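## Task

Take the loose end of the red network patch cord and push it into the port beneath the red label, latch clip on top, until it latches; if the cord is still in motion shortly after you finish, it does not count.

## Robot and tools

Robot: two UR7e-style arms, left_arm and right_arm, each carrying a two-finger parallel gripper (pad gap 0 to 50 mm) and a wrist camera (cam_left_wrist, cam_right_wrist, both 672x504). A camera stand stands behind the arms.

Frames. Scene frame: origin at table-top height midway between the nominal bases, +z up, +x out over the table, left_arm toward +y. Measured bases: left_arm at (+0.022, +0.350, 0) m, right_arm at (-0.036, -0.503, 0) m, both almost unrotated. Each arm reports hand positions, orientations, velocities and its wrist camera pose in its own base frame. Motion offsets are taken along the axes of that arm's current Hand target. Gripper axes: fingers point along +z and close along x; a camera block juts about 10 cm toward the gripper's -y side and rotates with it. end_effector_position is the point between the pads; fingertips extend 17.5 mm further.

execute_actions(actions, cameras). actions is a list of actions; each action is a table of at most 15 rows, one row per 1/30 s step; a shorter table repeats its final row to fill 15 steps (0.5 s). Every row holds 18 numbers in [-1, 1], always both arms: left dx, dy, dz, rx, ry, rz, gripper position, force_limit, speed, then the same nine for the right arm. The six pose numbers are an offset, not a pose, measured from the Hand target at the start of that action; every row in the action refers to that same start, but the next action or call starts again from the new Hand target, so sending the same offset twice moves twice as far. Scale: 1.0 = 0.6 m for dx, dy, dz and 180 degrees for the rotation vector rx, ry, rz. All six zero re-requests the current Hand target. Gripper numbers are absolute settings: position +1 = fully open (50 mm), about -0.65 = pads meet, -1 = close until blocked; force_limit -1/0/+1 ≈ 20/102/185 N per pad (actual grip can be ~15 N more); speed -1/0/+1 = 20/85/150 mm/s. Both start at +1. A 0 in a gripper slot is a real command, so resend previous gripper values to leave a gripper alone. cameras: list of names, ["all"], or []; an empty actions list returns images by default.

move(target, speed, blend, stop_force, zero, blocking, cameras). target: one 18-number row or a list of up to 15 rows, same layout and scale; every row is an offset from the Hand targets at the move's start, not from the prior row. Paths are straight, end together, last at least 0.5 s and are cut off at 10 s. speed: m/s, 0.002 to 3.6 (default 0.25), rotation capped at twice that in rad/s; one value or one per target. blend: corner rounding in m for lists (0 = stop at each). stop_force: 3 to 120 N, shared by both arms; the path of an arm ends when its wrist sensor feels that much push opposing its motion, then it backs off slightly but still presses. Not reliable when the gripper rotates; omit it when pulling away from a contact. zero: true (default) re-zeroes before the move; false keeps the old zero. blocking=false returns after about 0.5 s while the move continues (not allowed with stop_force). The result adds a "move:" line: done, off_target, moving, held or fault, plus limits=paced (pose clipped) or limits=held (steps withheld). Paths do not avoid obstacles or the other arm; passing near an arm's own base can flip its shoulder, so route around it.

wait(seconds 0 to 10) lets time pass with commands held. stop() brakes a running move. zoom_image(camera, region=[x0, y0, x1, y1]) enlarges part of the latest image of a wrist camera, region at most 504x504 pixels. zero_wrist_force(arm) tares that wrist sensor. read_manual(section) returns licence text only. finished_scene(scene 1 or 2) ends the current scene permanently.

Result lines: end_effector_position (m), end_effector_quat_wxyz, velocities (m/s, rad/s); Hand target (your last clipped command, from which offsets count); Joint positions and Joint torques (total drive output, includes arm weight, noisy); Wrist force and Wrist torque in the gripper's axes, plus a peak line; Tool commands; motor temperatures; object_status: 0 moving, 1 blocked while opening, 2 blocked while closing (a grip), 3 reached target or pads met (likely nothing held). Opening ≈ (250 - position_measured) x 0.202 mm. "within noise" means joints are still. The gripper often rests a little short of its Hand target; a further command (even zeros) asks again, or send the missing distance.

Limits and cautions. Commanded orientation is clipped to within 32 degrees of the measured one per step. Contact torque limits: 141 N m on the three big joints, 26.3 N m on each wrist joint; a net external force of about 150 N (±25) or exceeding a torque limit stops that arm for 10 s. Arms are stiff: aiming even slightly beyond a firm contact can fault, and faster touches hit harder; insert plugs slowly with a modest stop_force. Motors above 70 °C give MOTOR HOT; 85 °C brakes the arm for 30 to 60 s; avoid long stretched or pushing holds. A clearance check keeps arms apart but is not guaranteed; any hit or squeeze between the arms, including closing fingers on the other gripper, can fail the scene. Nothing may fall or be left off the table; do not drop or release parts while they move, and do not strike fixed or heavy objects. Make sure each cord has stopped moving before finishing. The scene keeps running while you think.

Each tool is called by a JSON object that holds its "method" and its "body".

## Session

{"method": "execute_actions", "body": {"actions": []}}

Scene clock: 0.00 s.
left_arm: end_effector_position=(+0.5989, -0.0571, +0.3178) position_measured=3 object_status=3 end_effector_quat_wxyz=(-0.072, +0.353, +0.848, -0.389) | right_arm: end_effector_position=(+0.8658, +0.3749, +0.1978) position_measured=3 object_status=3 end_effector_quat_wxyz=(-0.245, +0.959, +0.014, +0.143)
Joint positions: left_arm=[-0.047 -1.037 1 -1.044 -2.248 -0.653] | right_arm=[3.608 -2.525 -0.72 -0.972 1.879 2.087]
Joint velocities: within noise
Joint torques (N m): no reading
Motor temperatures (°C): left_arm=[35 45 47 47 45 37] | right_arm=[42 40 33 42 40 39]
Wrist force (N): no reading
Wrist torque (N m): no reading
Wrist force, peak (N): no reading
Hand target: left_arm +0.5989, -0.0571, +0.3178; -0.072, +0.353, +0.848, -0.389 | right_arm +0.8658, +0.3749, +0.1978; -0.245, +0.959, +0.014, +0.143
Tool commands: left_gripper/position=+1.0 left_gripper/force_limit=+1.0 left_gripper/speed=+1.0 right_gripper/position=+1.0 right_gripper/force_limit=+1.0 right_gripper/speed=+1.0
camera_calibration:
cam_left_wrist: T_world_to_cam=[[-0.73729, 0.659305, -0.147378, 0.536993], [0.650224, 0.633329, -0.419646, -0.209332], [-0.183336, -0.405229, -0.895644, 0.505413], [0, 0, 0, 1]] pos_world=[0.624692, -0.0166579, 0.443966]
cam_right_wrist: T_world_to_cam=[[0.960807, -0.0414121, 0.274108, -0.864778], [-0.00150295, -0.989543, -0.144231, 0.421724], [0.277215, 0.138167, -0.950822, 0.0212742], [0, 0, 0, 1]] pos_world=[0.825621, 0.378563, 0.318097]

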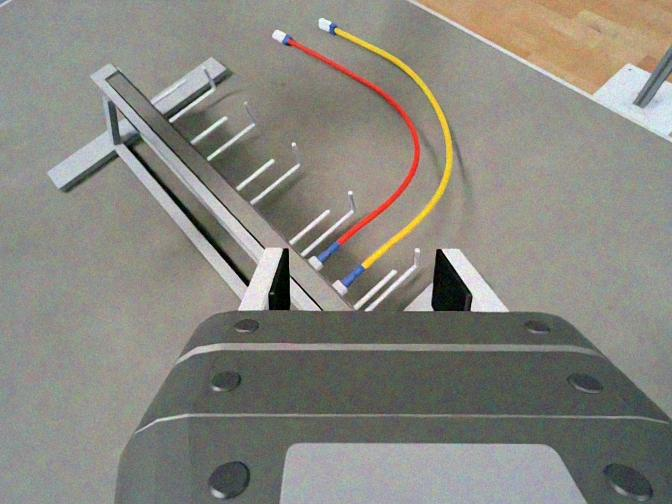

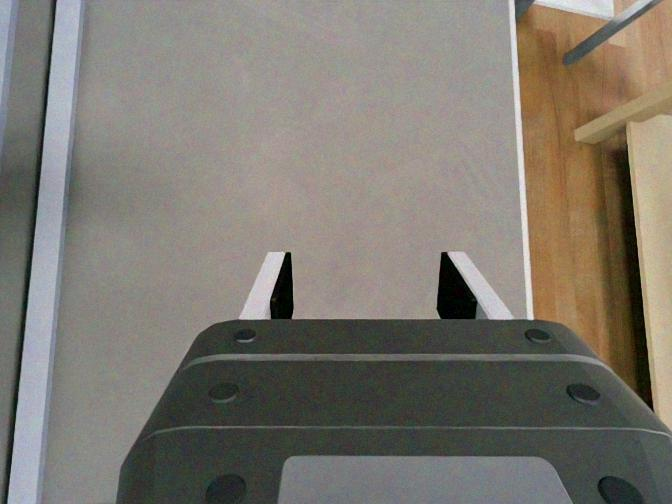

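{"method": "move", "body": {"target": [[0,0,0,0,0,0,1,1,1,0.038,-0.12,-0.219,0,0,0,1,1,1],[-0.167,-0.388,0.871,-0.256,-0.089,-0.328,1,1,1,-0.655,0.497,-0.738,-0.193,-0.022,0.278,1,1,1]], "blend": [0.05,0], "speed": 0.3, "cameras": ["cam_left_wrist","cam_right_wrist"]}}

Scene clock: 22.93 s.
left_arm: end_effector_position=(+0.3399, -0.5453, +0.1392) position_measured=3 object_status=3 end_effector_quat_wxyz=(+0.000, -0.152, +0.988, -0.001) | right_arm: end_effector_position=(+0.3995, -0.0803, +0.3192) position_measured=3 object_status=3 end_effector_quat_wxyz=(+0.006, +0.907, -0.420, -0.006)
Joint positions: left_arm=[-1.222 -1.164 1.569 -1.977 -1.572 -3.098] | right_arm=[3.279 -1.327 -1.802 -1.601 1.567 2.576]
Joint torques (N m): left_arm=[-11.51 -35.87 -36.71 -0.67 2.18 -1.47] | right_arm=[-13.8 24.74 16.55 0.96 -1.2 -2.44]
Wrist force (N): left_arm=[0.8 1.5 -0.9] | right_arm=[-0.3 -0.2 0.1]
Wrist torque (N m): left_arm=[0.36 -0.22 -0.10] | right_arm=[-0.22 -0.03 0.02]
Wrist force, peak (N): left_arm=[2.6 -0.8 0.0] | right_arm=[-0.1 1.7 1.9]
Hand target: left_arm +0.3399, -0.5453, +0.1392; +0.000, -0.152, +0.988, +0.000 | right_arm +0.3995, -0.0803, +0.3193; +0.006, +0.907, -0.420, -0.006
Off the commanded pose: left_arm 0.000 m, 0 deg | right_arm 0.000 m, 0 deg.
move: done
camera_calibration:
cam_left_wrist: T_world_to_cam=[[-0.953917, -0.299928, 0.00927345, 0.170294], [-0.277427, 0.893287, 0.353657, 0.542772], [-0.114355, 0.334786, -0.935329, 0.485784], [0, 0, 0, 1]] pos_world=[0.368578, -0.596409, 0.260834]
cam_right_wrist: T_world_to_cam=[[0.644913, -0.764131, -0.0138172, -0.308817], [-0.708231, -0.604332, 0.364955, 0.138841], [-0.287224, -0.225578, -0.930923, 0.518848], [0, 0, 0, 1]] pos_world=[0.446516, -0.0350297, 0.42807]

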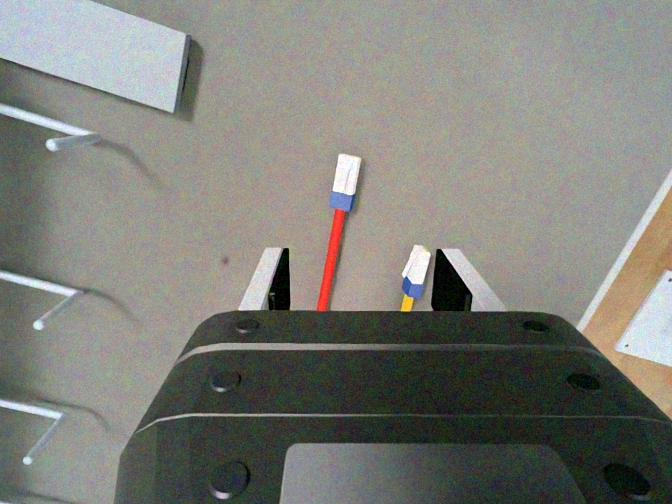

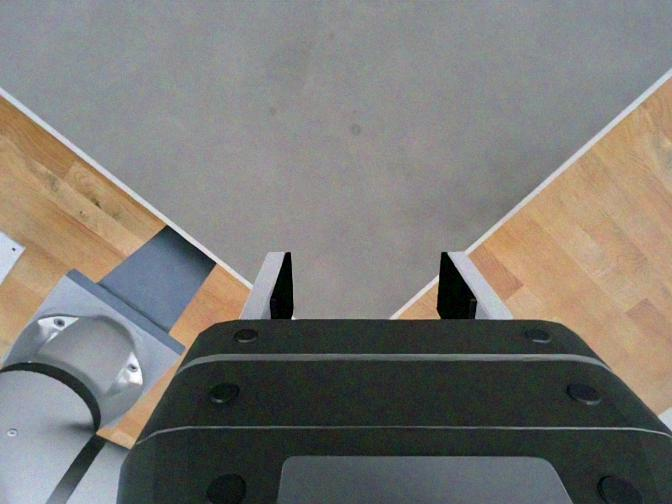

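{"method": "zoom_image", "body": {"camera": "cam_left_wrist", "region": [300, 140, 460, 310]}}

Scaled by 2.965 from the camera's 672x504 image, which has a finer 960x720 frame.

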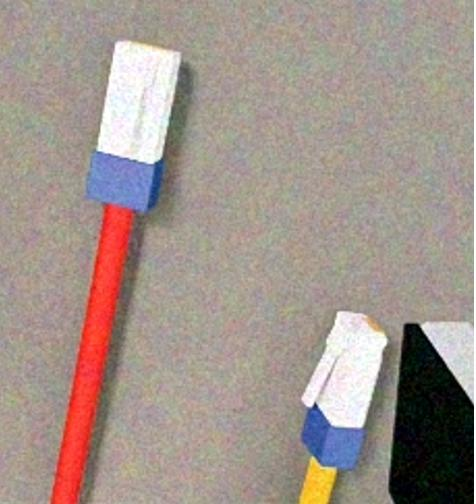

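{"method": "move", "body": {"target": [-0.0057,0.0028,0.17,0,0,0.047,0.2,-0.5,-0.7,0,0,0,0,0,0,1,1,1], "speed": 0.12, "cameras": ["cam_left_wrist"]}}

{"method": "zoom_image", "body": {"camera": "cam_left_wrist", "region": [280, 180, 450, 320]}}

Scene clock: 36.17 s.
left_arm: end_effector_position=(+0.3426, -0.5428, +0.0373) position_measured=123 object_status=3 end_effector_quat_wxyz=(+0.000, -0.079, +0.997, -0.001) | right_arm: end_effector_position=(+0.3995, -0.0803, +0.3193) position_measured=3 object_status=3 end_effector_quat_wxyz=(+0.006, +0.907, -0.420, -0.006)
Joint positions: left_arm=[-1.217 -1.045 1.684 -2.211 -1.572 -2.945] | right_arm=[3.279 -1.327 -1.802 -1.601 1.567 2.576]
Joint torques (N m): left_arm=[11.65 -39.63 -7.97 -5.57 -0.51 1.38] | right_arm=[-13.73 24.73 17.16 0.91 -1.44 -2.63]
Wrist force (N): left_arm=[0.9 1.5 -1.0] | right_arm=[-0.3 -0.1 0.0]
Wrist torque (N m): left_arm=[0.35 -0.22 -0.20] | right_arm=[-0.20 -0.03 0.02]
Wrist force, peak (N): left_arm=[0.6 1.5 -2.4] | right_arm=[-0.1 -0.4 -0.1]
Hand target: left_arm +0.3426, -0.5428, +0.0372; +0.000, -0.079, +0.997, -0.001 | right_arm +0.3995, -0.0803, +0.3193; +0.006, +0.907, -0.420, -0.006
Off the commanded pose: left_arm 0.000 m, 0 deg | right_arm 0.000 m, 0 deg.
move: done
camera_calibration:
cam_left_wrist: T_world_to_cam=[[-0.987637, -0.156496, 0.00910499, 0.263945], [-0.143212, 0.924374, 0.353587, 0.548193], [-0.0637514, 0.347911, -0.935357, 0.37961], [0, 0, 0, 1]] pos_world=[0.36339, -0.597499, 0.158834]
Images, in order (width x height): cam_left_wrist 672x504.

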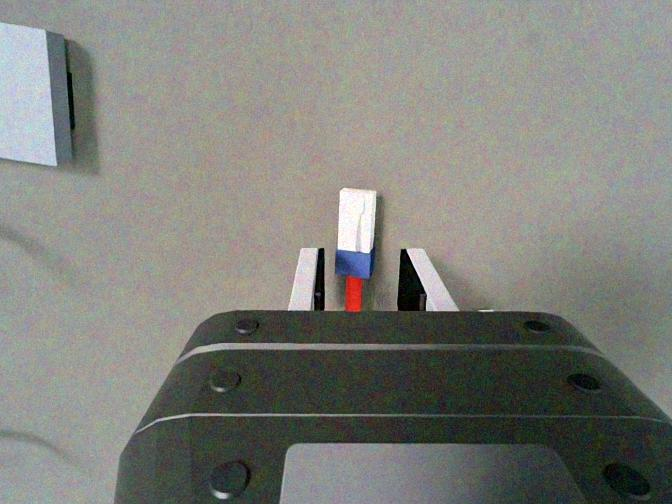

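Scaled by 2.965 from the camera's 672x504 image, which has a finer 960x720 frame.

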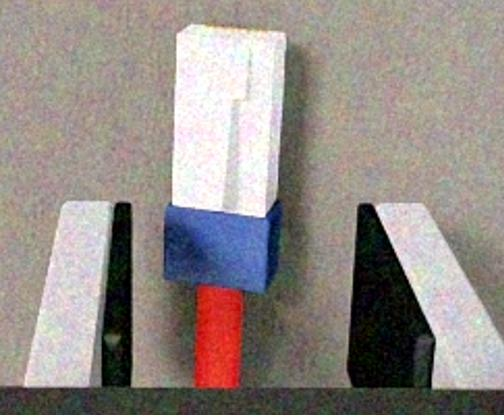

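{"method": "move", "body": {"target": [-0.0030,0,0.0278,0,0,0.013,0.2,-0.5,-0.7,0,0,0,0,0,0,1,1,1], "speed": 0.03, "stop_force": 4, "cameras": ["cam_left_wrist"]}}

{"method": "zoom_image", "body": {"camera": "cam_left_wrist", "region": [280, 180, 450, 320]}}

Scene clock: 46.87 s.
left_arm: end_effector_position=(+0.3444, -0.5426, +0.0205) position_measured=123 object_status=3 end_effector_quat_wxyz=(+0.000, -0.058, +0.998, -0.001) | right_arm: end_effector_position=(+0.3995, -0.0803, +0.3193) position_measured=3 object_status=3 end_effector_quat_wxyz=(+0.006, +0.907, -0.420, -0.006)
Joint positions: left_arm=[-1.214 -1.02 1.695 -2.246 -1.572 -2.901] | right_arm=[3.279 -1.327 -1.802 -1.601 1.567 2.576]
Joint torques (N m): left_arm=[10.06 -39.54 -8.43 -5 -0.05 1.43] | right_arm=[-14.01 24.76 17.54 1.03 -1.24 -2.58]
Wrist force (N): left_arm=[0.7 1.5 -0.7] | right_arm=[0.0 -0.1 0.0]
Wrist torque (N m): left_arm=[0.36 -0.19 -0.20] | right_arm=[-0.20 -0.08 0.02]
Wrist force, peak (N): left_arm=[0.7 1.6 -1.6] | right_arm=[-0.4 -0.2 -0.1]
Hand target: left_arm +0.3444, -0.5426, +0.0205; +0.000, -0.058, +0.998, -0.001 | right_arm +0.3995, -0.0803, +0.3193; +0.006, +0.907, -0.420, -0.006
Off the commanded pose: left_arm 0.000 m, 0 deg | right_arm 0.000 m, 0 deg.
move: done
camera_calibration:
cam_left_wrist: T_world_to_cam=[[-0.993209, -0.115984, 0.00911667, 0.289774], [-0.105292, 0.929444, 0.353622, 0.543814], [-0.0494878, 0.35026, -0.935344, 0.360381], [0, 0, 0, 1]] pos_world=[0.362899, -0.598062, 0.142134]
Images, in order (width x height): cam_left_wrist 672x504.

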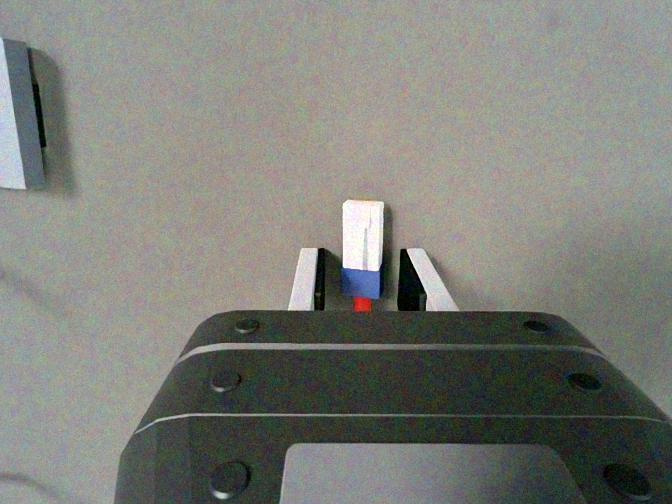

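Scaled by 2.965 from the camera's 672x504 image, which has a finer 960x720 frame.

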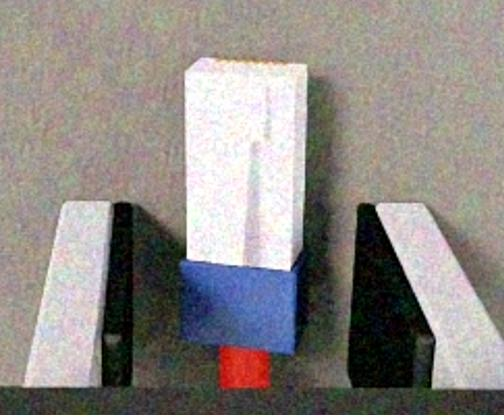

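{"method": "move", "body": {"target": [0,0,0,0,0,0,-1,-0.5,-0.9,0,0,0,0,0,0,1,1,1]}}

{"method": "wait", "body": {"seconds": 0.6, "cameras": ["cam_left_wrist"]}}

{"method": "zoom_image", "body": {"camera": "cam_left_wrist", "region": [280, 180, 450, 320]}}

Scene clock: 52.80 s.
left_arm: end_effector_position=(+0.3444, -0.5426, +0.0205) position_measured=192 object_status=2 end_effector_quat_wxyz=(+0.000, -0.058, +0.998, -0.001) | right_arm: end_effector_position=(+0.3995, -0.0803, +0.3193) position_measured=3 object_status=3 end_effector_quat_wxyz=(+0.006, +0.907, -0.420, -0.006)
Joint positions: left_arm=[-1.214 -1.02 1.695 -2.246 -1.572 -2.901] | right_arm=[3.279 -1.327 -1.802 -1.601 1.567 2.576]
Joint torques (N m): left_arm=[11.03 -40.35 -8.16 -5.51 -0.97 1.43] | right_arm=[-13 25 16.32 0.96 -1.24 -2.44]
Wrist force (N): left_arm=[0.9 1.5 -0.9] | right_arm=[-0.1 -0.1 0.1]
Wrist torque (N m): left_arm=[0.36 -0.22 -0.20] | right_arm=[-0.19 -0.05 0.01]
Wrist force, peak (N): left_arm=[0.5 1.8 -1.2] | right_arm=[-0.3 -0.3 0.0]
Hand target: left_arm +0.3444, -0.5426, +0.0205; +0.000, -0.058, +0.998, -0.001 | right_arm +0.3995, -0.0803, +0.3193; +0.006, +0.907, -0.420, -0.006
Off the commanded pose: left_arm 0.000 m, 0 deg | right_arm 0.000 m, 0 deg.
move: done

Scene clock: 53.40 s.
left_arm: end_effector_position=(+0.3444, -0.5426, +0.0205) position_measured=192 object_status=2 end_effector_quat_wxyz=(+0.000, -0.058, +0.998, -0.001) | right_arm: end_effector_position=(+0.3995, -0.0803, +0.3193) position_measured=3 object_status=3 end_effector_quat_wxyz=(+0.006, +0.907, -0.420, -0.006)
Joint positions: left_arm=[-1.214 -1.02 1.695 -2.246 -1.572 -2.901] | right_arm=[3.279 -1.327 -1.802 -1.601 1.567 2.576]
Joint torques (N m): left_arm=[9.6 -41 -7.61 -5.42 -0.9 1.51] | right_arm=[-13.52 24.86 17.58 1.03 -1.1 -2.43]
Wrist force (N): left_arm=[0.6 1.3 -0.7] | right_arm=[-0.2 -0.1 0.0]
Wrist torque (N m): left_arm=[0.33 -0.18 -0.20] | right_arm=[-0.19 -0.05 0.01]
Wrist force, peak (N): left_arm=[0.7 1.7 -0.9] | right_arm=[-0.1 -0.3 -0.1]
Hand target: left_arm +0.3444, -0.5426, +0.0205; +0.000, -0.058, +0.998, -0.001 | right_arm +0.3995, -0.0803, +0.3193; +0.006, +0.907, -0.420, -0.006
Tool commands: left_gripper/position=-1.0 left_gripper/force_limit=-0.5 left_gripper/speed=-0.9 right_gripper/position=+1.0 right_gripper/force_limit=+1.0 right_gripper/speed=+1.0
Off the commanded pose: left_arm 0.000 m, 0 deg | right_arm 0.000 m, 0 deg.
wait: 0.60 s; at rest by 0.17 s
camera_calibration:
cam_left_wrist: T_world_to_cam=[[-0.993209, -0.115984, 0.00911667, 0.289774], [-0.105292, 0.929444, 0.353622, 0.543814], [-0.0494878, 0.35026, -0.935344, 0.360381], [0, 0, 0, 1]] pos_world=[0.362899, -0.598062, 0.142134]
Images, in order (width x height): cam_left_wrist 672x504.

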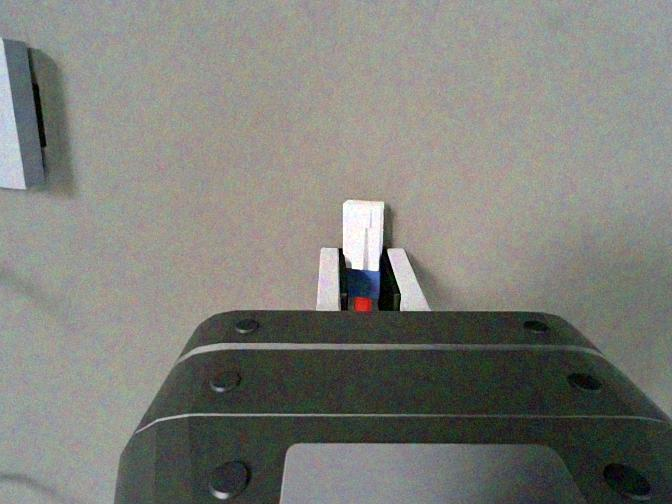

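Scaled by 2.965 from the camera's 672x504 image, which has a finer 960x720 frame.

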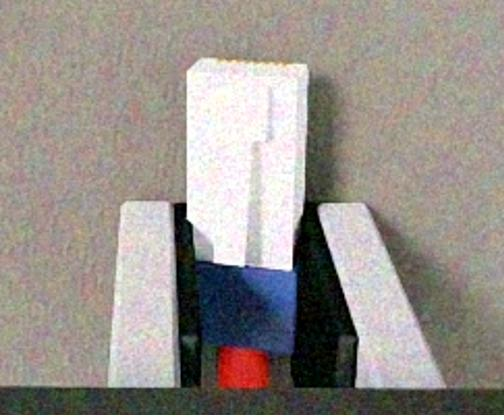

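{"method": "move", "body": {"target": [[0,0,-0.2,0,0,0,-1,-0.5,-0.9,0,0,0,0,0,0,1,1,1],[-0.237,-0.148,-0.2,0,0,-0.463,-1,-0.5,-0.9,0,0,0,0,0,0,1,1,1]], "speed": 0.2, "cameras": ["cam_left_wrist"]}}

{"method": "zoom_image", "body": {"camera": "cam_left_wrist", "region": [180, 0, 540, 320]}}

Scene clock: 66.40 s.
left_arm: end_effector_position=(+0.4960, -0.6141, +0.1405) position_measured=192 object_status=2 end_effector_quat_wxyz=(+0.001, +0.707, -0.707, +0.000) | right_arm: end_effector_position=(+0.3995, -0.0803, +0.3193) position_measured=3 object_status=3 end_effector_quat_wxyz=(+0.006, +0.907, -0.420, -0.006)
Joint positions: left_arm=[-1.061 -0.812 0.994 -1.754 -1.572 -4.202] | right_arm=[3.279 -1.327 -1.802 -1.601 1.567 2.576]
Joint torques (N m): left_arm=[10.85 -53.1 -39.69 -0.44 1.59 -1.79] | right_arm=[-12.91 23.8 17.74 1.16 -0.86 -2.24]
Wrist force (N): left_arm=[0.3 1.5 -0.6] | right_arm=[-0.2 0.1 -0.1]
Wrist torque (N m): left_arm=[0.37 -0.20 -0.07] | right_arm=[-0.16 -0.05 0.01]
Wrist force, peak (N): left_arm=[0.8 1.3 -2.8] | right_arm=[-0.1 -0.4 0.0]
Hand target: left_arm +0.4960, -0.6141, +0.1405; +0.001, +0.707, -0.707, +0.000 | right_arm +0.3995, -0.0803, +0.3193; +0.006, +0.907, -0.420, -0.006
Off the commanded pose: left_arm 0.000 m, 0 deg | right_arm 0.000 m, 0 deg.
move: done
camera_calibration:
cam_left_wrist: T_world_to_cam=[[-0.000146969, -0.999955, 0.00946727, -0.604475], [-0.93479, 0.00350016, 0.355184, 0.426454], [-0.355201, -0.0087977, -0.934749, 0.436143], [0, 0, 0, 1]] pos_world=[0.553475, -0.602103, 0.261937]
Images, in order (width x height): cam_left_wrist 672x504.

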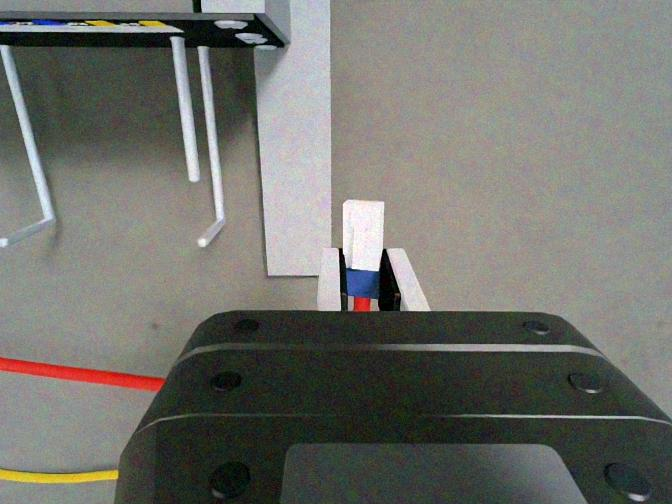

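Scaled by 1.400 from the camera's 672x504 image, which has a finer 960x720 frame.

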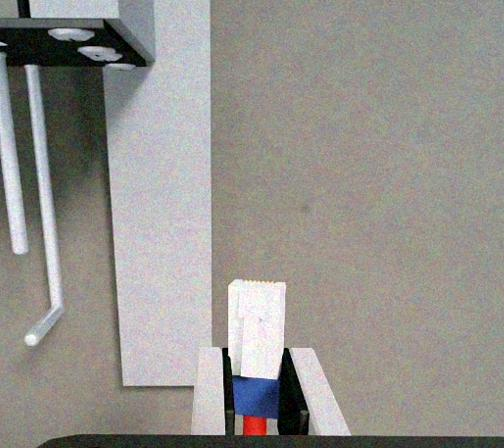

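{"method": "move", "body": {"target": [-0.357,0.077,-0.1,0,0,0,-1,-0.5,-0.9,0,0,0,0,0,0,1,1,1], "speed": 0.25, "cameras": ["cam_left_wrist"]}}

{"method": "zoom_image", "body": {"camera": "cam_left_wrist", "region": [240, 160, 460, 320]}}

Scene clock: 78.60 s.
left_arm: end_effector_position=(+0.4498, -0.3999, +0.2002) position_measured=192 object_status=2 end_effector_quat_wxyz=(+0.001, +0.707, -0.707, +0.000) | right_arm: end_effector_position=(+0.3995, -0.0803, +0.3193) position_measured=3 object_status=3 end_effector_quat_wxyz=(+0.006, +0.907, -0.420, -0.006)
Joint positions: left_arm=[-0.95 -1.305 1.598 -1.864 -1.572 -4.091] | right_arm=[3.279 -1.327 -1.802 -1.601 1.567 2.576]
Joint torques (N m): left_arm=[11.09 -49.42 -11.78 -5.15 2.42 1.43] | right_arm=[-13.27 25.21 17.63 1.36 -0.91 -2.16]
Wrist force (N): left_arm=[0.6 1.2 -0.8] | right_arm=[0.0 -0.1 -0.1]
Wrist torque (N m): left_arm=[0.33 -0.17 -0.20] | right_arm=[-0.19 -0.07 0.01]
Wrist force, peak (N): left_arm=[-1.4 2.0 -1.6] | right_arm=[-0.3 -0.2 0.0]
Hand target: left_arm +0.4498, -0.3998, +0.2003; +0.001, +0.707, -0.707, +0.000 | right_arm +0.3995, -0.0803, +0.3193; +0.006, +0.907, -0.420, -0.006
Off the commanded pose: left_arm 0.000 m, 0 deg | right_arm 0.000 m, 0 deg.
move: done
camera_calibration:
cam_left_wrist: T_world_to_cam=[[-0.0000529367, -0.999956, 0.00943173, -0.390894], [-0.93479, 0.00339964, 0.355185, 0.361331], [-0.355201, -0.00879789, -0.934749, 0.477551], [0, 0, 0, 1]] pos_world=[0.507375, -0.387904, 0.321738]
Images, in order (width x height): cam_left_wrist 672x504.

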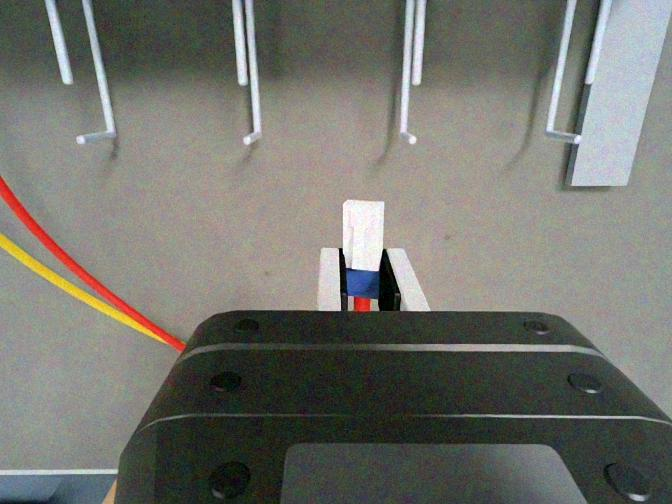

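Scaled by 2.291 from the camera's 672x504 image, which has a finer 960x720 frame.

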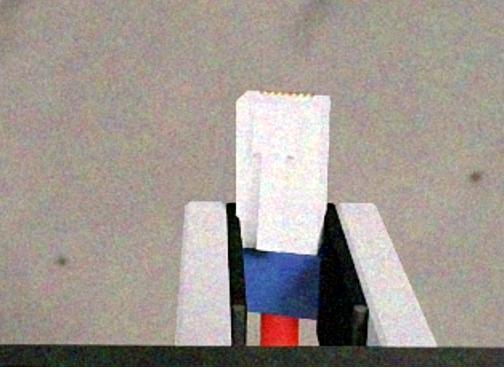

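{"method": "move", "body": {"target": [0,0,0,0,0,0,-1,-0.5,-0.9,-0.43,-0.495,0.298,0.444,0,0,1,1,1], "cameras": ["cam_right_wrist"]}}

{"method": "zoom_image", "body": {"camera": "cam_right_wrist", "region": [250, 60, 450, 220]}}

Scene clock: 86.60 s.
left_arm: end_effector_position=(+0.4498, -0.3998, +0.2003) position_measured=192 object_status=2 end_effector_quat_wxyz=(+0.001, +0.707, -0.707, +0.000) | right_arm: end_effector_position=(+0.4562, +0.3073, +0.1370) position_measured=3 object_status=3 end_effector_quat_wxyz=(-0.578, +0.700, -0.326, +0.265)
Joint positions: left_arm=[-0.949 -1.305 1.598 -1.864 -1.572 -4.091] | right_arm=[4.102 -2.3 -2.503 1.462 1.319 3.198]
Joint torques (N m): left_arm=[10.1 -49.34 -12.11 -5.52 2.17 1.39] | right_arm=[15.38 25.4 14 4.68 -1.45 -2.44]
Wrist force (N): left_arm=[0.7 1.6 -0.9] | right_arm=[1.1 -0.8 -0.2]
Wrist torque (N m): left_arm=[0.38 -0.18 -0.20] | right_arm=[0.06 -0.09 0.15]
Wrist force, peak (N): left_arm=[0.7 1.9 -1.2] | right_arm=[1.2 -0.7 -0.3]
Hand target: left_arm +0.4498, -0.3998, +0.2003; +0.001, +0.707, -0.707, +0.000 | right_arm +0.4562, +0.3073, +0.1370; -0.578, +0.700, -0.326, +0.265
Off the commanded pose: left_arm 0.000 m, 0 deg | right_arm 0.000 m, 0 deg.
move: done
camera_calibration:
cam_right_wrist: T_world_to_cam=[[0.652142, -0.758039, -0.00939708, -0.0574927], [-0.401173, -0.334559, -0.852719, 0.423636], [0.643251, 0.559864, -0.522285, -0.268938], [0, 0, 0, 1]] pos_world=[0.380439, 0.248718, 0.220239]
Images, in order (width x height): cam_right_wrist 672x504.

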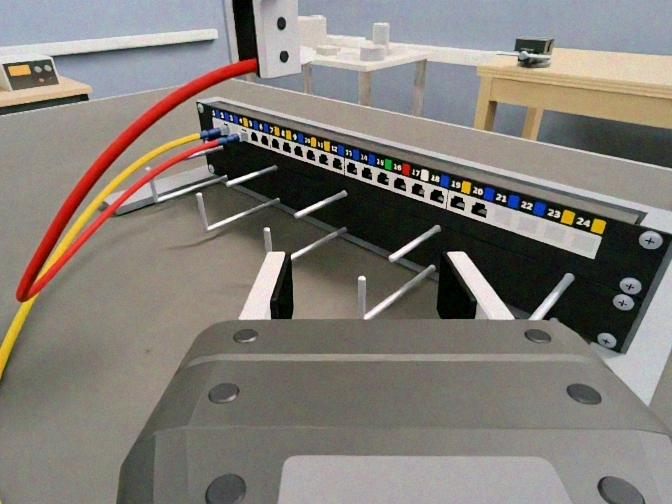

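Scaled by 2.520 from the camera's 672x504 image, which has a finer 960x720 frame.

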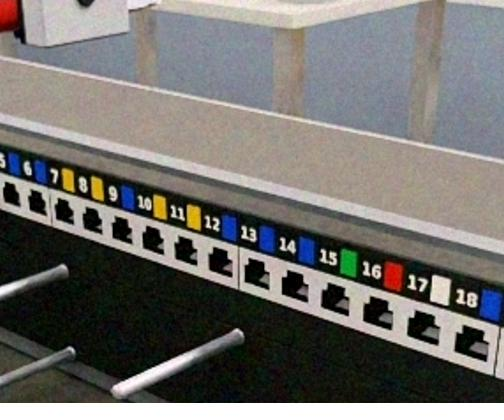

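{"method": "move", "body": {"target": [-0.005,-0.108,0.158,0,0,0,-1,-0.5,-0.9,0,0,0,0,0,0,1,1,1], "speed": 0.12, "cameras": ["cam_left_wrist","cam_right_wrist"]}}

{"method": "zoom_image", "body": {"camera": "cam_right_wrist", "region": [340, 130, 430, 220]}}

{"method": "zoom_image", "body": {"camera": "cam_left_wrist", "region": [180, 40, 540, 320]}}

Scene clock: 99.47 s.
left_arm: end_effector_position=(+0.5145, -0.3969, +0.1055) position_measured=192 object_status=2 end_effector_quat_wxyz=(+0.001, +0.707, -0.707, +0.000) | right_arm: end_effector_position=(+0.4562, +0.3073, +0.1370) position_measured=3 object_status=3 end_effector_quat_wxyz=(-0.578, +0.700, -0.326, +0.265)
Joint positions: left_arm=[-0.863 -1.114 1.589 -2.046 -1.572 -4.005] | right_arm=[4.102 -2.3 -2.503 1.462 1.319 3.198]
Joint torques (N m): left_arm=[9.68 -39.17 -37.15 -5.4 -1.17 1.69] | right_arm=[15.05 24.98 14.45 4.71 -1.47 -2.63]
Wrist force (N): left_arm=[0.8 1.5 -1.0] | right_arm=[1.0 -0.6 -0.2]
Wrist torque (N m): left_arm=[0.37 -0.20 -0.22] | right_arm=[0.09 -0.07 0.14]
Wrist force, peak (N): left_arm=[0.7 2.2 -3.1] | right_arm=[1.3 -0.8 -0.3]
Hand target: left_arm +0.5145, -0.3969, +0.1054; +0.001, +0.707, -0.707, +0.000 | right_arm +0.4562, +0.3073, +0.1370; -0.578, +0.700, -0.326, +0.265
Off the commanded pose: left_arm 0.000 m, 0 deg | right_arm 0.000 m, 0 deg.
move: done
camera_calibration:
cam_left_wrist: T_world_to_cam=[[-0.0000534286, -0.999956, 0.00943192, -0.386996], [-0.93479, 0.00340017, 0.355185, 0.45538], [-0.355201, -0.00879789, -0.934749, 0.411909], [0, 0, 0, 1]] pos_world=[0.571975, -0.384904, 0.226938]
cam_right_wrist: T_world_to_cam=[[0.652127, -0.758053, -0.00930799, -0.0575034], [-0.40105, -0.334538, -0.852786, 0.423599], [0.643343, 0.559857, -0.522178, -0.268995], [0, 0, 0, 1]] pos_world=[0.38044, 0.248718, 0.220241]

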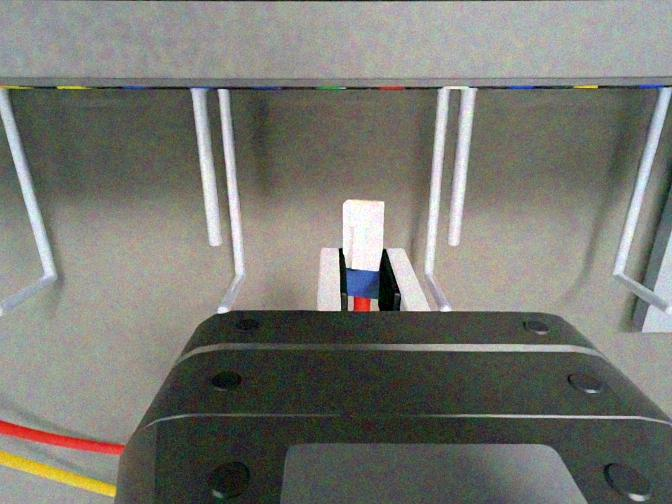

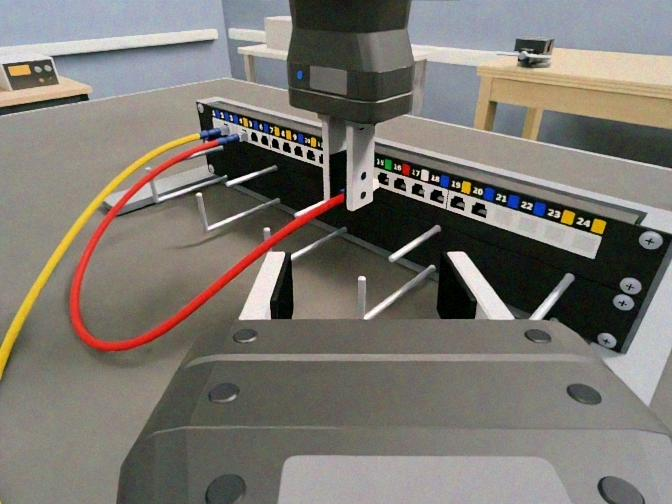

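Scaled by 5.600 from the camera's 672x504 image, which has a finer 960x720 frame.

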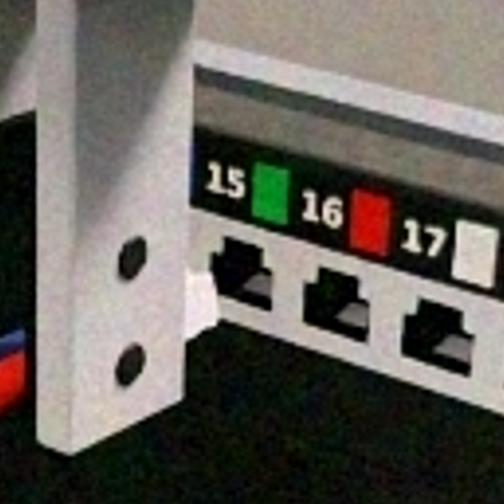

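Scaled by 1.400 from the camera's 672x504 image, which has a finer 960x720 frame.

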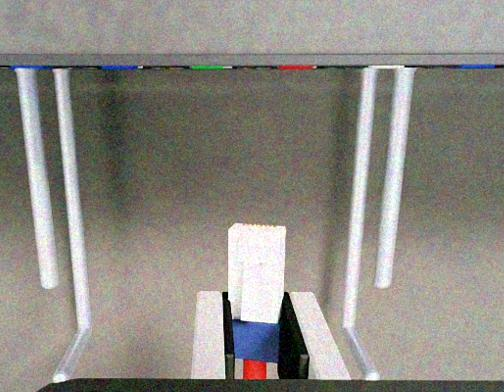

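{"method": "move", "body": {"target": [0.0035,-0.0467,0.0162,0,0,0,-1,-0.5,-0.9,0,0,0,0,0,0,1,1,1], "speed": 0.06, "cameras": ["cam_left_wrist","cam_right_wrist"]}}

{"method": "zoom_image", "body": {"camera": "cam_right_wrist", "region": [370, 155, 420, 205]}}

{"method": "zoom_image", "body": {"camera": "cam_left_wrist", "region": [280, 130, 450, 300]}}

Scene clock: 113.30 s.
left_arm: end_effector_position=(+0.5425, -0.3990, +0.0957) position_measured=192 object_status=2 end_effector_quat_wxyz=(+0.001, +0.707, -0.707, +0.000) | right_arm: end_effector_position=(+0.4562, +0.3073, +0.1370) position_measured=3 object_status=3 end_effector_quat_wxyz=(-0.578, +0.700, -0.326, +0.265)
Joint positions: left_arm=[-0.833 -1.053 1.521 -2.039 -1.572 -3.975] | right_arm=[4.102 -2.3 -2.503 1.462 1.319 3.198]
Joint torques (N m): left_arm=[11.21 -41.33 -38.2 -0.4 1.07 1.49] | right_arm=[14.91 25.34 14.94 4.61 -1.53 -2.45]
Wrist force (N): left_arm=[0.6 1.4 -0.9] | right_arm=[1.2 -0.7 -0.3]
Wrist torque (N m): left_arm=[0.35 -0.15 -0.21] | right_arm=[0.07 -0.10 0.14]
Wrist force, peak (N): left_arm=[0.8 2.0 -1.5] | right_arm=[1.3 -0.9 -0.2]
Hand target: left_arm +0.5426, -0.3990, +0.0957; +0.001, +0.707, -0.707, +0.000 | right_arm +0.4562, +0.3073, +0.1370; -0.578, +0.700, -0.326, +0.265
Off the commanded pose: left_arm 0.000 m, 0 deg | right_arm 0.000 m, 0 deg.
move: done
camera_calibration:
cam_left_wrist: T_world_to_cam=[[-0.0000534286, -0.999956, 0.00943192, -0.389003], [-0.93479, 0.00340017, 0.355185, 0.485007], [-0.355201, -0.00879789, -0.934749, 0.412769], [0, 0, 0, 1]] pos_world=[0.599975, -0.387004, 0.217238]
cam_right_wrist: T_world_to_cam=[[0.652127, -0.758053, -0.00930799, -0.0575034], [-0.40105, -0.334538, -0.852786, 0.423599], [0.643343, 0.559857, -0.522178, -0.268995], [0, 0, 0, 1]] pos_world=[0.38044, 0.248718, 0.220241]

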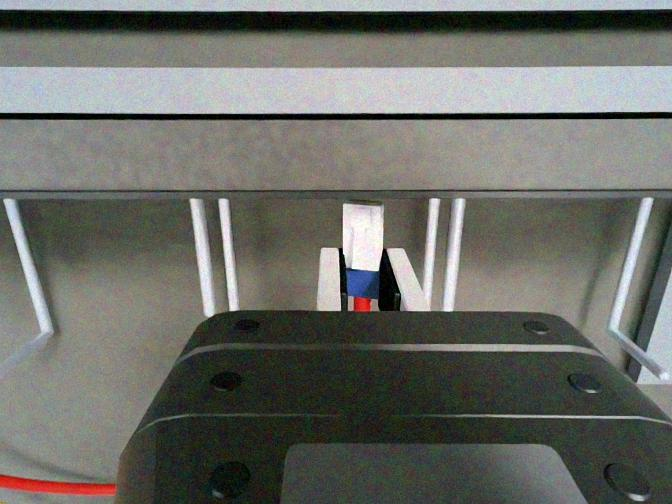

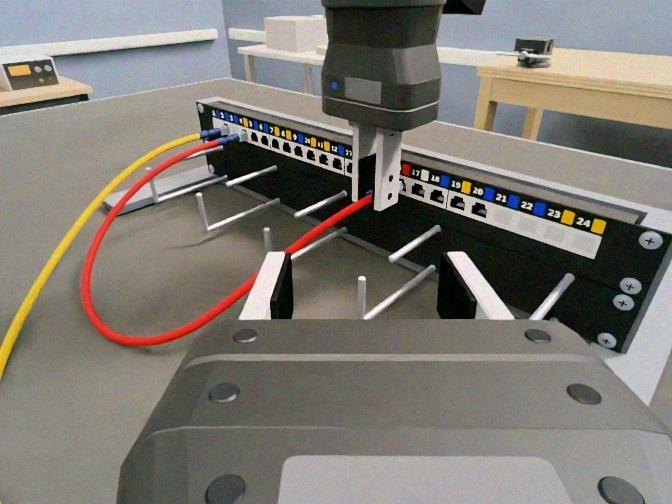

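Scaled by 10.080 from the camera's 672x504 image, which has a finer 960x720 frame.

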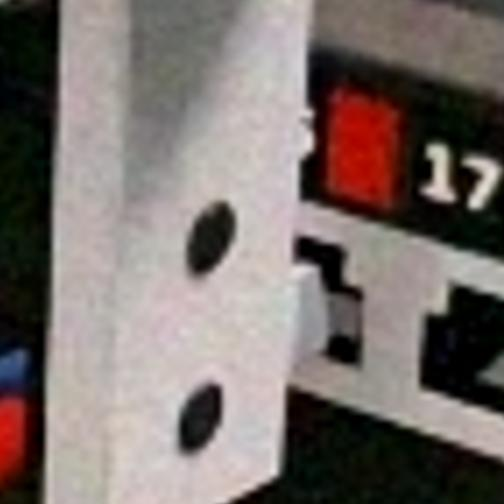

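Scaled by 2.965 from the camera's 672x504 image, which has a finer 960x720 frame.

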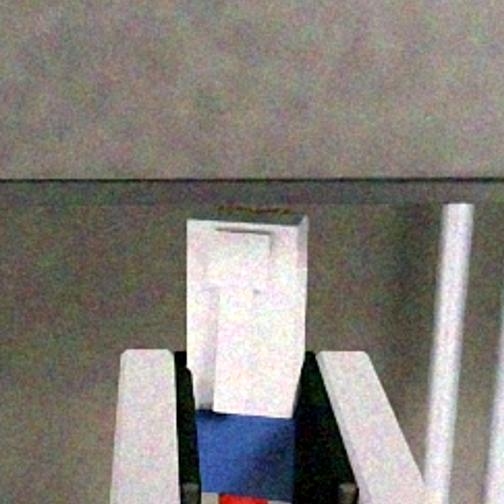

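{"method": "zoom_image", "body": {"camera": "cam_left_wrist", "region": [330, 190, 400, 310]}}

Scaled by 4.200 from the camera's 672x504 image, which has a finer 960x720 frame.

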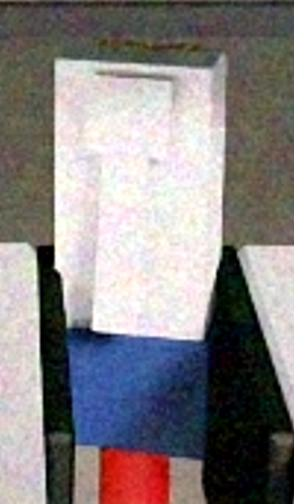

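{"method": "move", "body": {"target": [0.0037,0,0,0,-0.05,0,-1,-0.5,-0.9,0,0,0,0,0,0,1,1,1], "speed": 0.06, "cameras": ["cam_left_wrist","cam_right_wrist"]}}

{"method": "zoom_image", "body": {"camera": "cam_right_wrist", "region": [370, 155, 420, 205]}}

{"method": "zoom_image", "body": {"camera": "cam_left_wrist", "region": [310, 160, 420, 310]}}

Scene clock: 132.80 s.
left_arm: end_effector_position=(+0.5426, -0.4013, +0.0957) position_measured=192 object_status=2 end_effector_quat_wxyz=(-0.055, +0.705, -0.705, -0.055) | right_arm: end_effector_position=(+0.4562, +0.3073, +0.1370) position_measured=3 object_status=3 end_effector_quat_wxyz=(-0.578, +0.700, -0.326, +0.265)
Joint positions: left_arm=[-0.875 -1.003 1.416 -1.863 -1.472 -4.022] | right_arm=[4.102 -2.3 -2.503 1.462 1.319 3.198]
Joint torques (N m): left_arm=[-11.64 -45.21 -38.31 -0.08 2.6 -1.64] | right_arm=[15.16 25.9 14.28 4.58 -1.49 -2.48]
Wrist force (N): left_arm=[0.5 1.7 -0.8] | right_arm=[1.1 -0.7 -0.3]
Wrist torque (N m): left_arm=[0.40 -0.12 -0.16] | right_arm=[0.09 -0.09 0.14]
Wrist force, peak (N): left_arm=[0.8 1.8 -0.9] | right_arm=[1.5 -0.6 -0.3]
Hand target: left_arm +0.5426, -0.4013, +0.0957; -0.055, +0.705, -0.705, -0.055 | right_arm +0.4562, +0.3073, +0.1370; -0.578, +0.700, -0.326, +0.265
Off the commanded pose: left_arm 0.000 m, 0 deg | right_arm 0.000 m, 0 deg.
move: done
camera_calibration:
cam_left_wrist: T_world_to_cam=[[-0.000133316, -0.989144, -0.146951, -0.371959], [-0.934789, -0.0520741, 0.351365, 0.463227], [-0.355203, 0.137415, -0.924634, 0.470447], [0, 0, 0, 1]] pos_world=[0.600075, -0.408445, 0.21757]
cam_right_wrist: T_world_to_cam=[[0.652127, -0.758053, -0.00930799, -0.0575034], [-0.40105, -0.334538, -0.852786, 0.423599], [0.643343, 0.559857, -0.522178, -0.268995], [0, 0, 0, 1]] pos_world=[0.38044, 0.248718, 0.220241]

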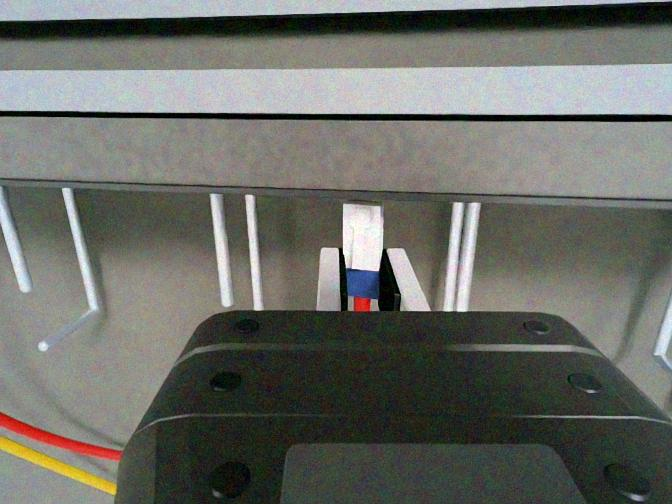

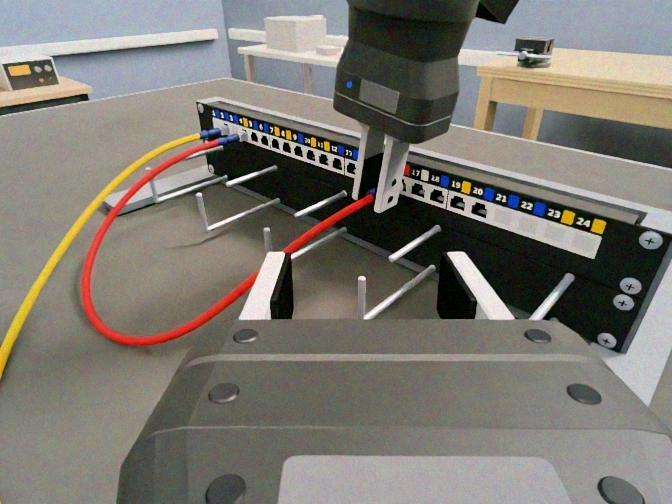

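Scaled by 10.080 from the camera's 672x504 image, which has a finer 960x720 frame.

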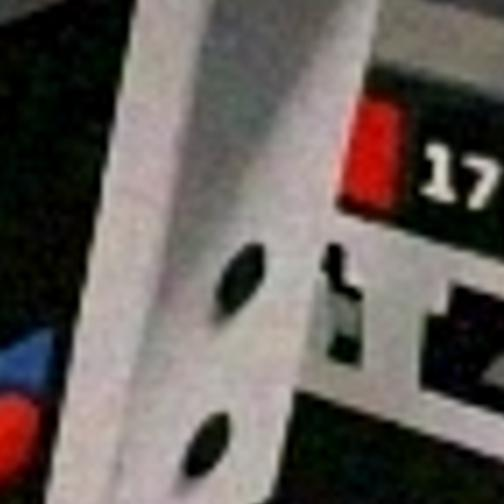

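Scaled by 3.360 from the camera's 672x504 image, which has a finer 960x720 frame.

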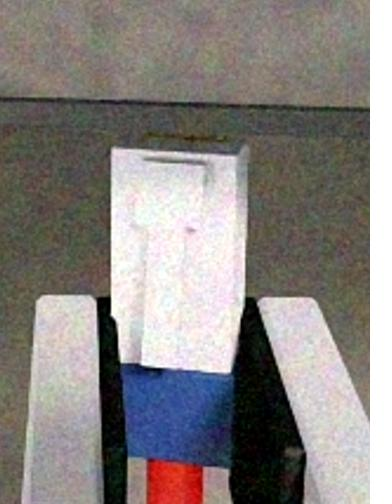

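{"method": "zoom_image", "body": {"camera": "cam_right_wrist", "region": [345, 165, 415, 225]}}

Scaled by 7.200 from the camera's 672x504 image, which has a finer 960x720 frame.

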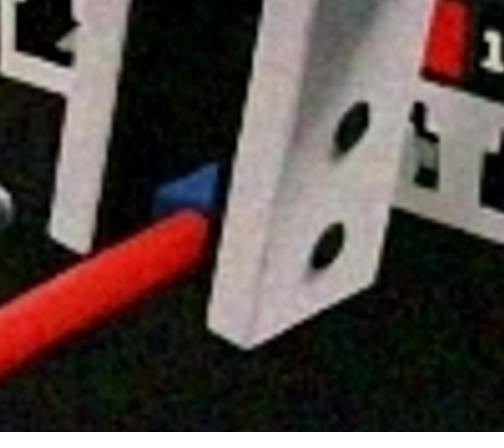

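{"method": "move", "body": {"target": [[-0.0037,0.13,-0.07,0,0.05,0,-1,-0.5,-0.9,0,0,0,0,0,0,1,1,1],[-0.2,0.13,-0.07,0,0.05,0,-1,-0.5,-0.9,0,0,0,0,0,0,1,1,1]], "speed": 0.2}}

{"method": "move", "body": {"target": [0,0,0,0,0,0.63,-1,-0.5,-0.9,0,0,0,0,0,0,1,1,1], "speed": 0.5, "cameras": ["cam_right_wrist"]}}

Scene clock: 151.00 s.
left_arm: end_effector_position=(+0.4646, -0.2894, +0.1558) position_measured=192 object_status=2 end_effector_quat_wxyz=(+0.001, +0.707, -0.707, +0.000) | right_arm: end_effector_position=(+0.4562, +0.3073, +0.1370) position_measured=3 object_status=3 end_effector_quat_wxyz=(-0.578, +0.700, -0.326, +0.265)
Joint positions: left_arm=[-0.802 -1.392 1.828 -2.008 -1.572 -3.944] | right_arm=[4.102 -2.3 -2.503 1.462 1.319 3.198]
Joint torques (N m): left_arm=[11.5 -41.59 -10.77 -0.52 -1.29 1.74] | right_arm=[15.17 24.84 14.16 4.52 -1.52 -2.2]
Wrist force (N): left_arm=[1.0 1.6 -1.1] | right_arm=[1.1 -0.8 -0.4]
Wrist torque (N m): left_arm=[0.40 -0.22 -0.21] | right_arm=[0.06 -0.09 0.14]
Wrist force, peak (N): left_arm=[0.1 3.7 -1.7] | right_arm=[1.4 -0.8 -0.3]
Hand target: left_arm +0.4646, -0.2893, +0.1559; +0.001, +0.707, -0.707, +0.000 | right_arm +0.4562, +0.3073, +0.1370; -0.578, +0.700, -0.326, +0.265
Off the commanded pose: left_arm 0.000 m, 0 deg | right_arm 0.000 m, 0 deg.
move: done

Scene clock: 153.70 s.
left_arm: end_effector_position=(+0.4646, -0.2893, +0.1559) position_measured=192 object_status=2 end_effector_quat_wxyz=(+0.000, +0.203, +0.979, -0.001) | right_arm: end_effector_position=(+0.4562, +0.3073, +0.1370) position_measured=3 object_status=3 end_effector_quat_wxyz=(-0.578, +0.700, -0.326, +0.265)
Joint positions: left_arm=[-0.802 -1.392 1.828 -2.008 -1.572 -1.965] | right_arm=[4.102 -2.3 -2.503 1.462 1.319 3.198]
Joint torques (N m): left_arm=[9.89 -25.84 -37.39 -0.55 -1.56 1.5] | right_arm=[15.25 25.5 14.03 4.52 -1.5 -2.29]
Wrist force (N): left_arm=[1.0 1.0 -1.4] | right_arm=[1.1 -0.6 -0.2]
Wrist torque (N m): left_arm=[0.34 -0.26 -0.23] | right_arm=[0.09 -0.09 0.14]
Wrist force, peak (N): left_arm=[0.9 1.5 -1.5] | right_arm=[1.3 -0.8 -0.3]
Hand target: left_arm +0.4646, -0.2893, +0.1559; +0.000, +0.203, +0.979, -0.001 | right_arm +0.4562, +0.3073, +0.1370; -0.578, +0.700, -0.326, +0.265
Off the commanded pose: left_arm 0.000 m, 0 deg | right_arm 0.000 m, 0 deg.
move: done
camera_calibration:
cam_right_wrist: T_world_to_cam=[[0.652127, -0.758053, -0.00930799, -0.0575034], [-0.40105, -0.334538, -0.852786, 0.423599], [0.643343, 0.559857, -0.522178, -0.268995], [0, 0, 0, 1]] pos_world=[0.38044, 0.248718, 0.220241]
Images, in order (width x height): cam_right_wrist 672x504.

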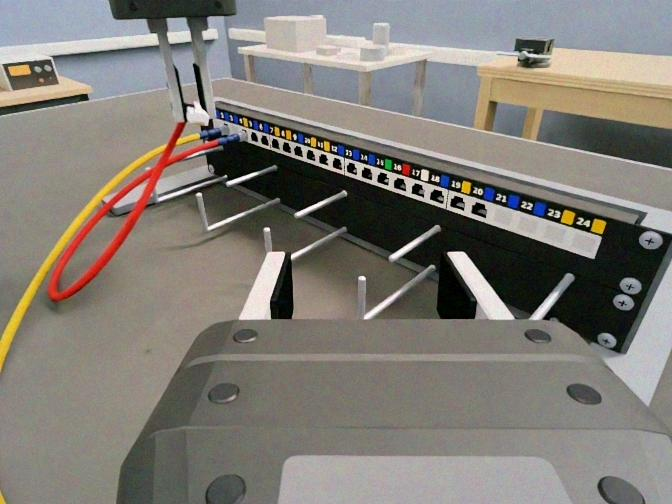

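{"method": "zoom_image", "body": {"camera": "cam_right_wrist", "region": [165, 80, 225, 140]}}

Scaled by 8.400 from the camera's 672x504 image, which has a finer 960x720 frame.

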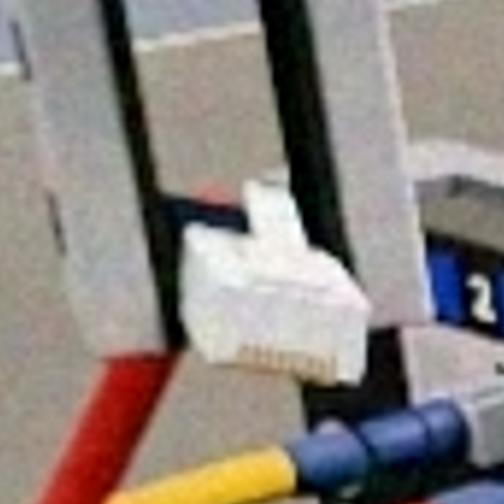

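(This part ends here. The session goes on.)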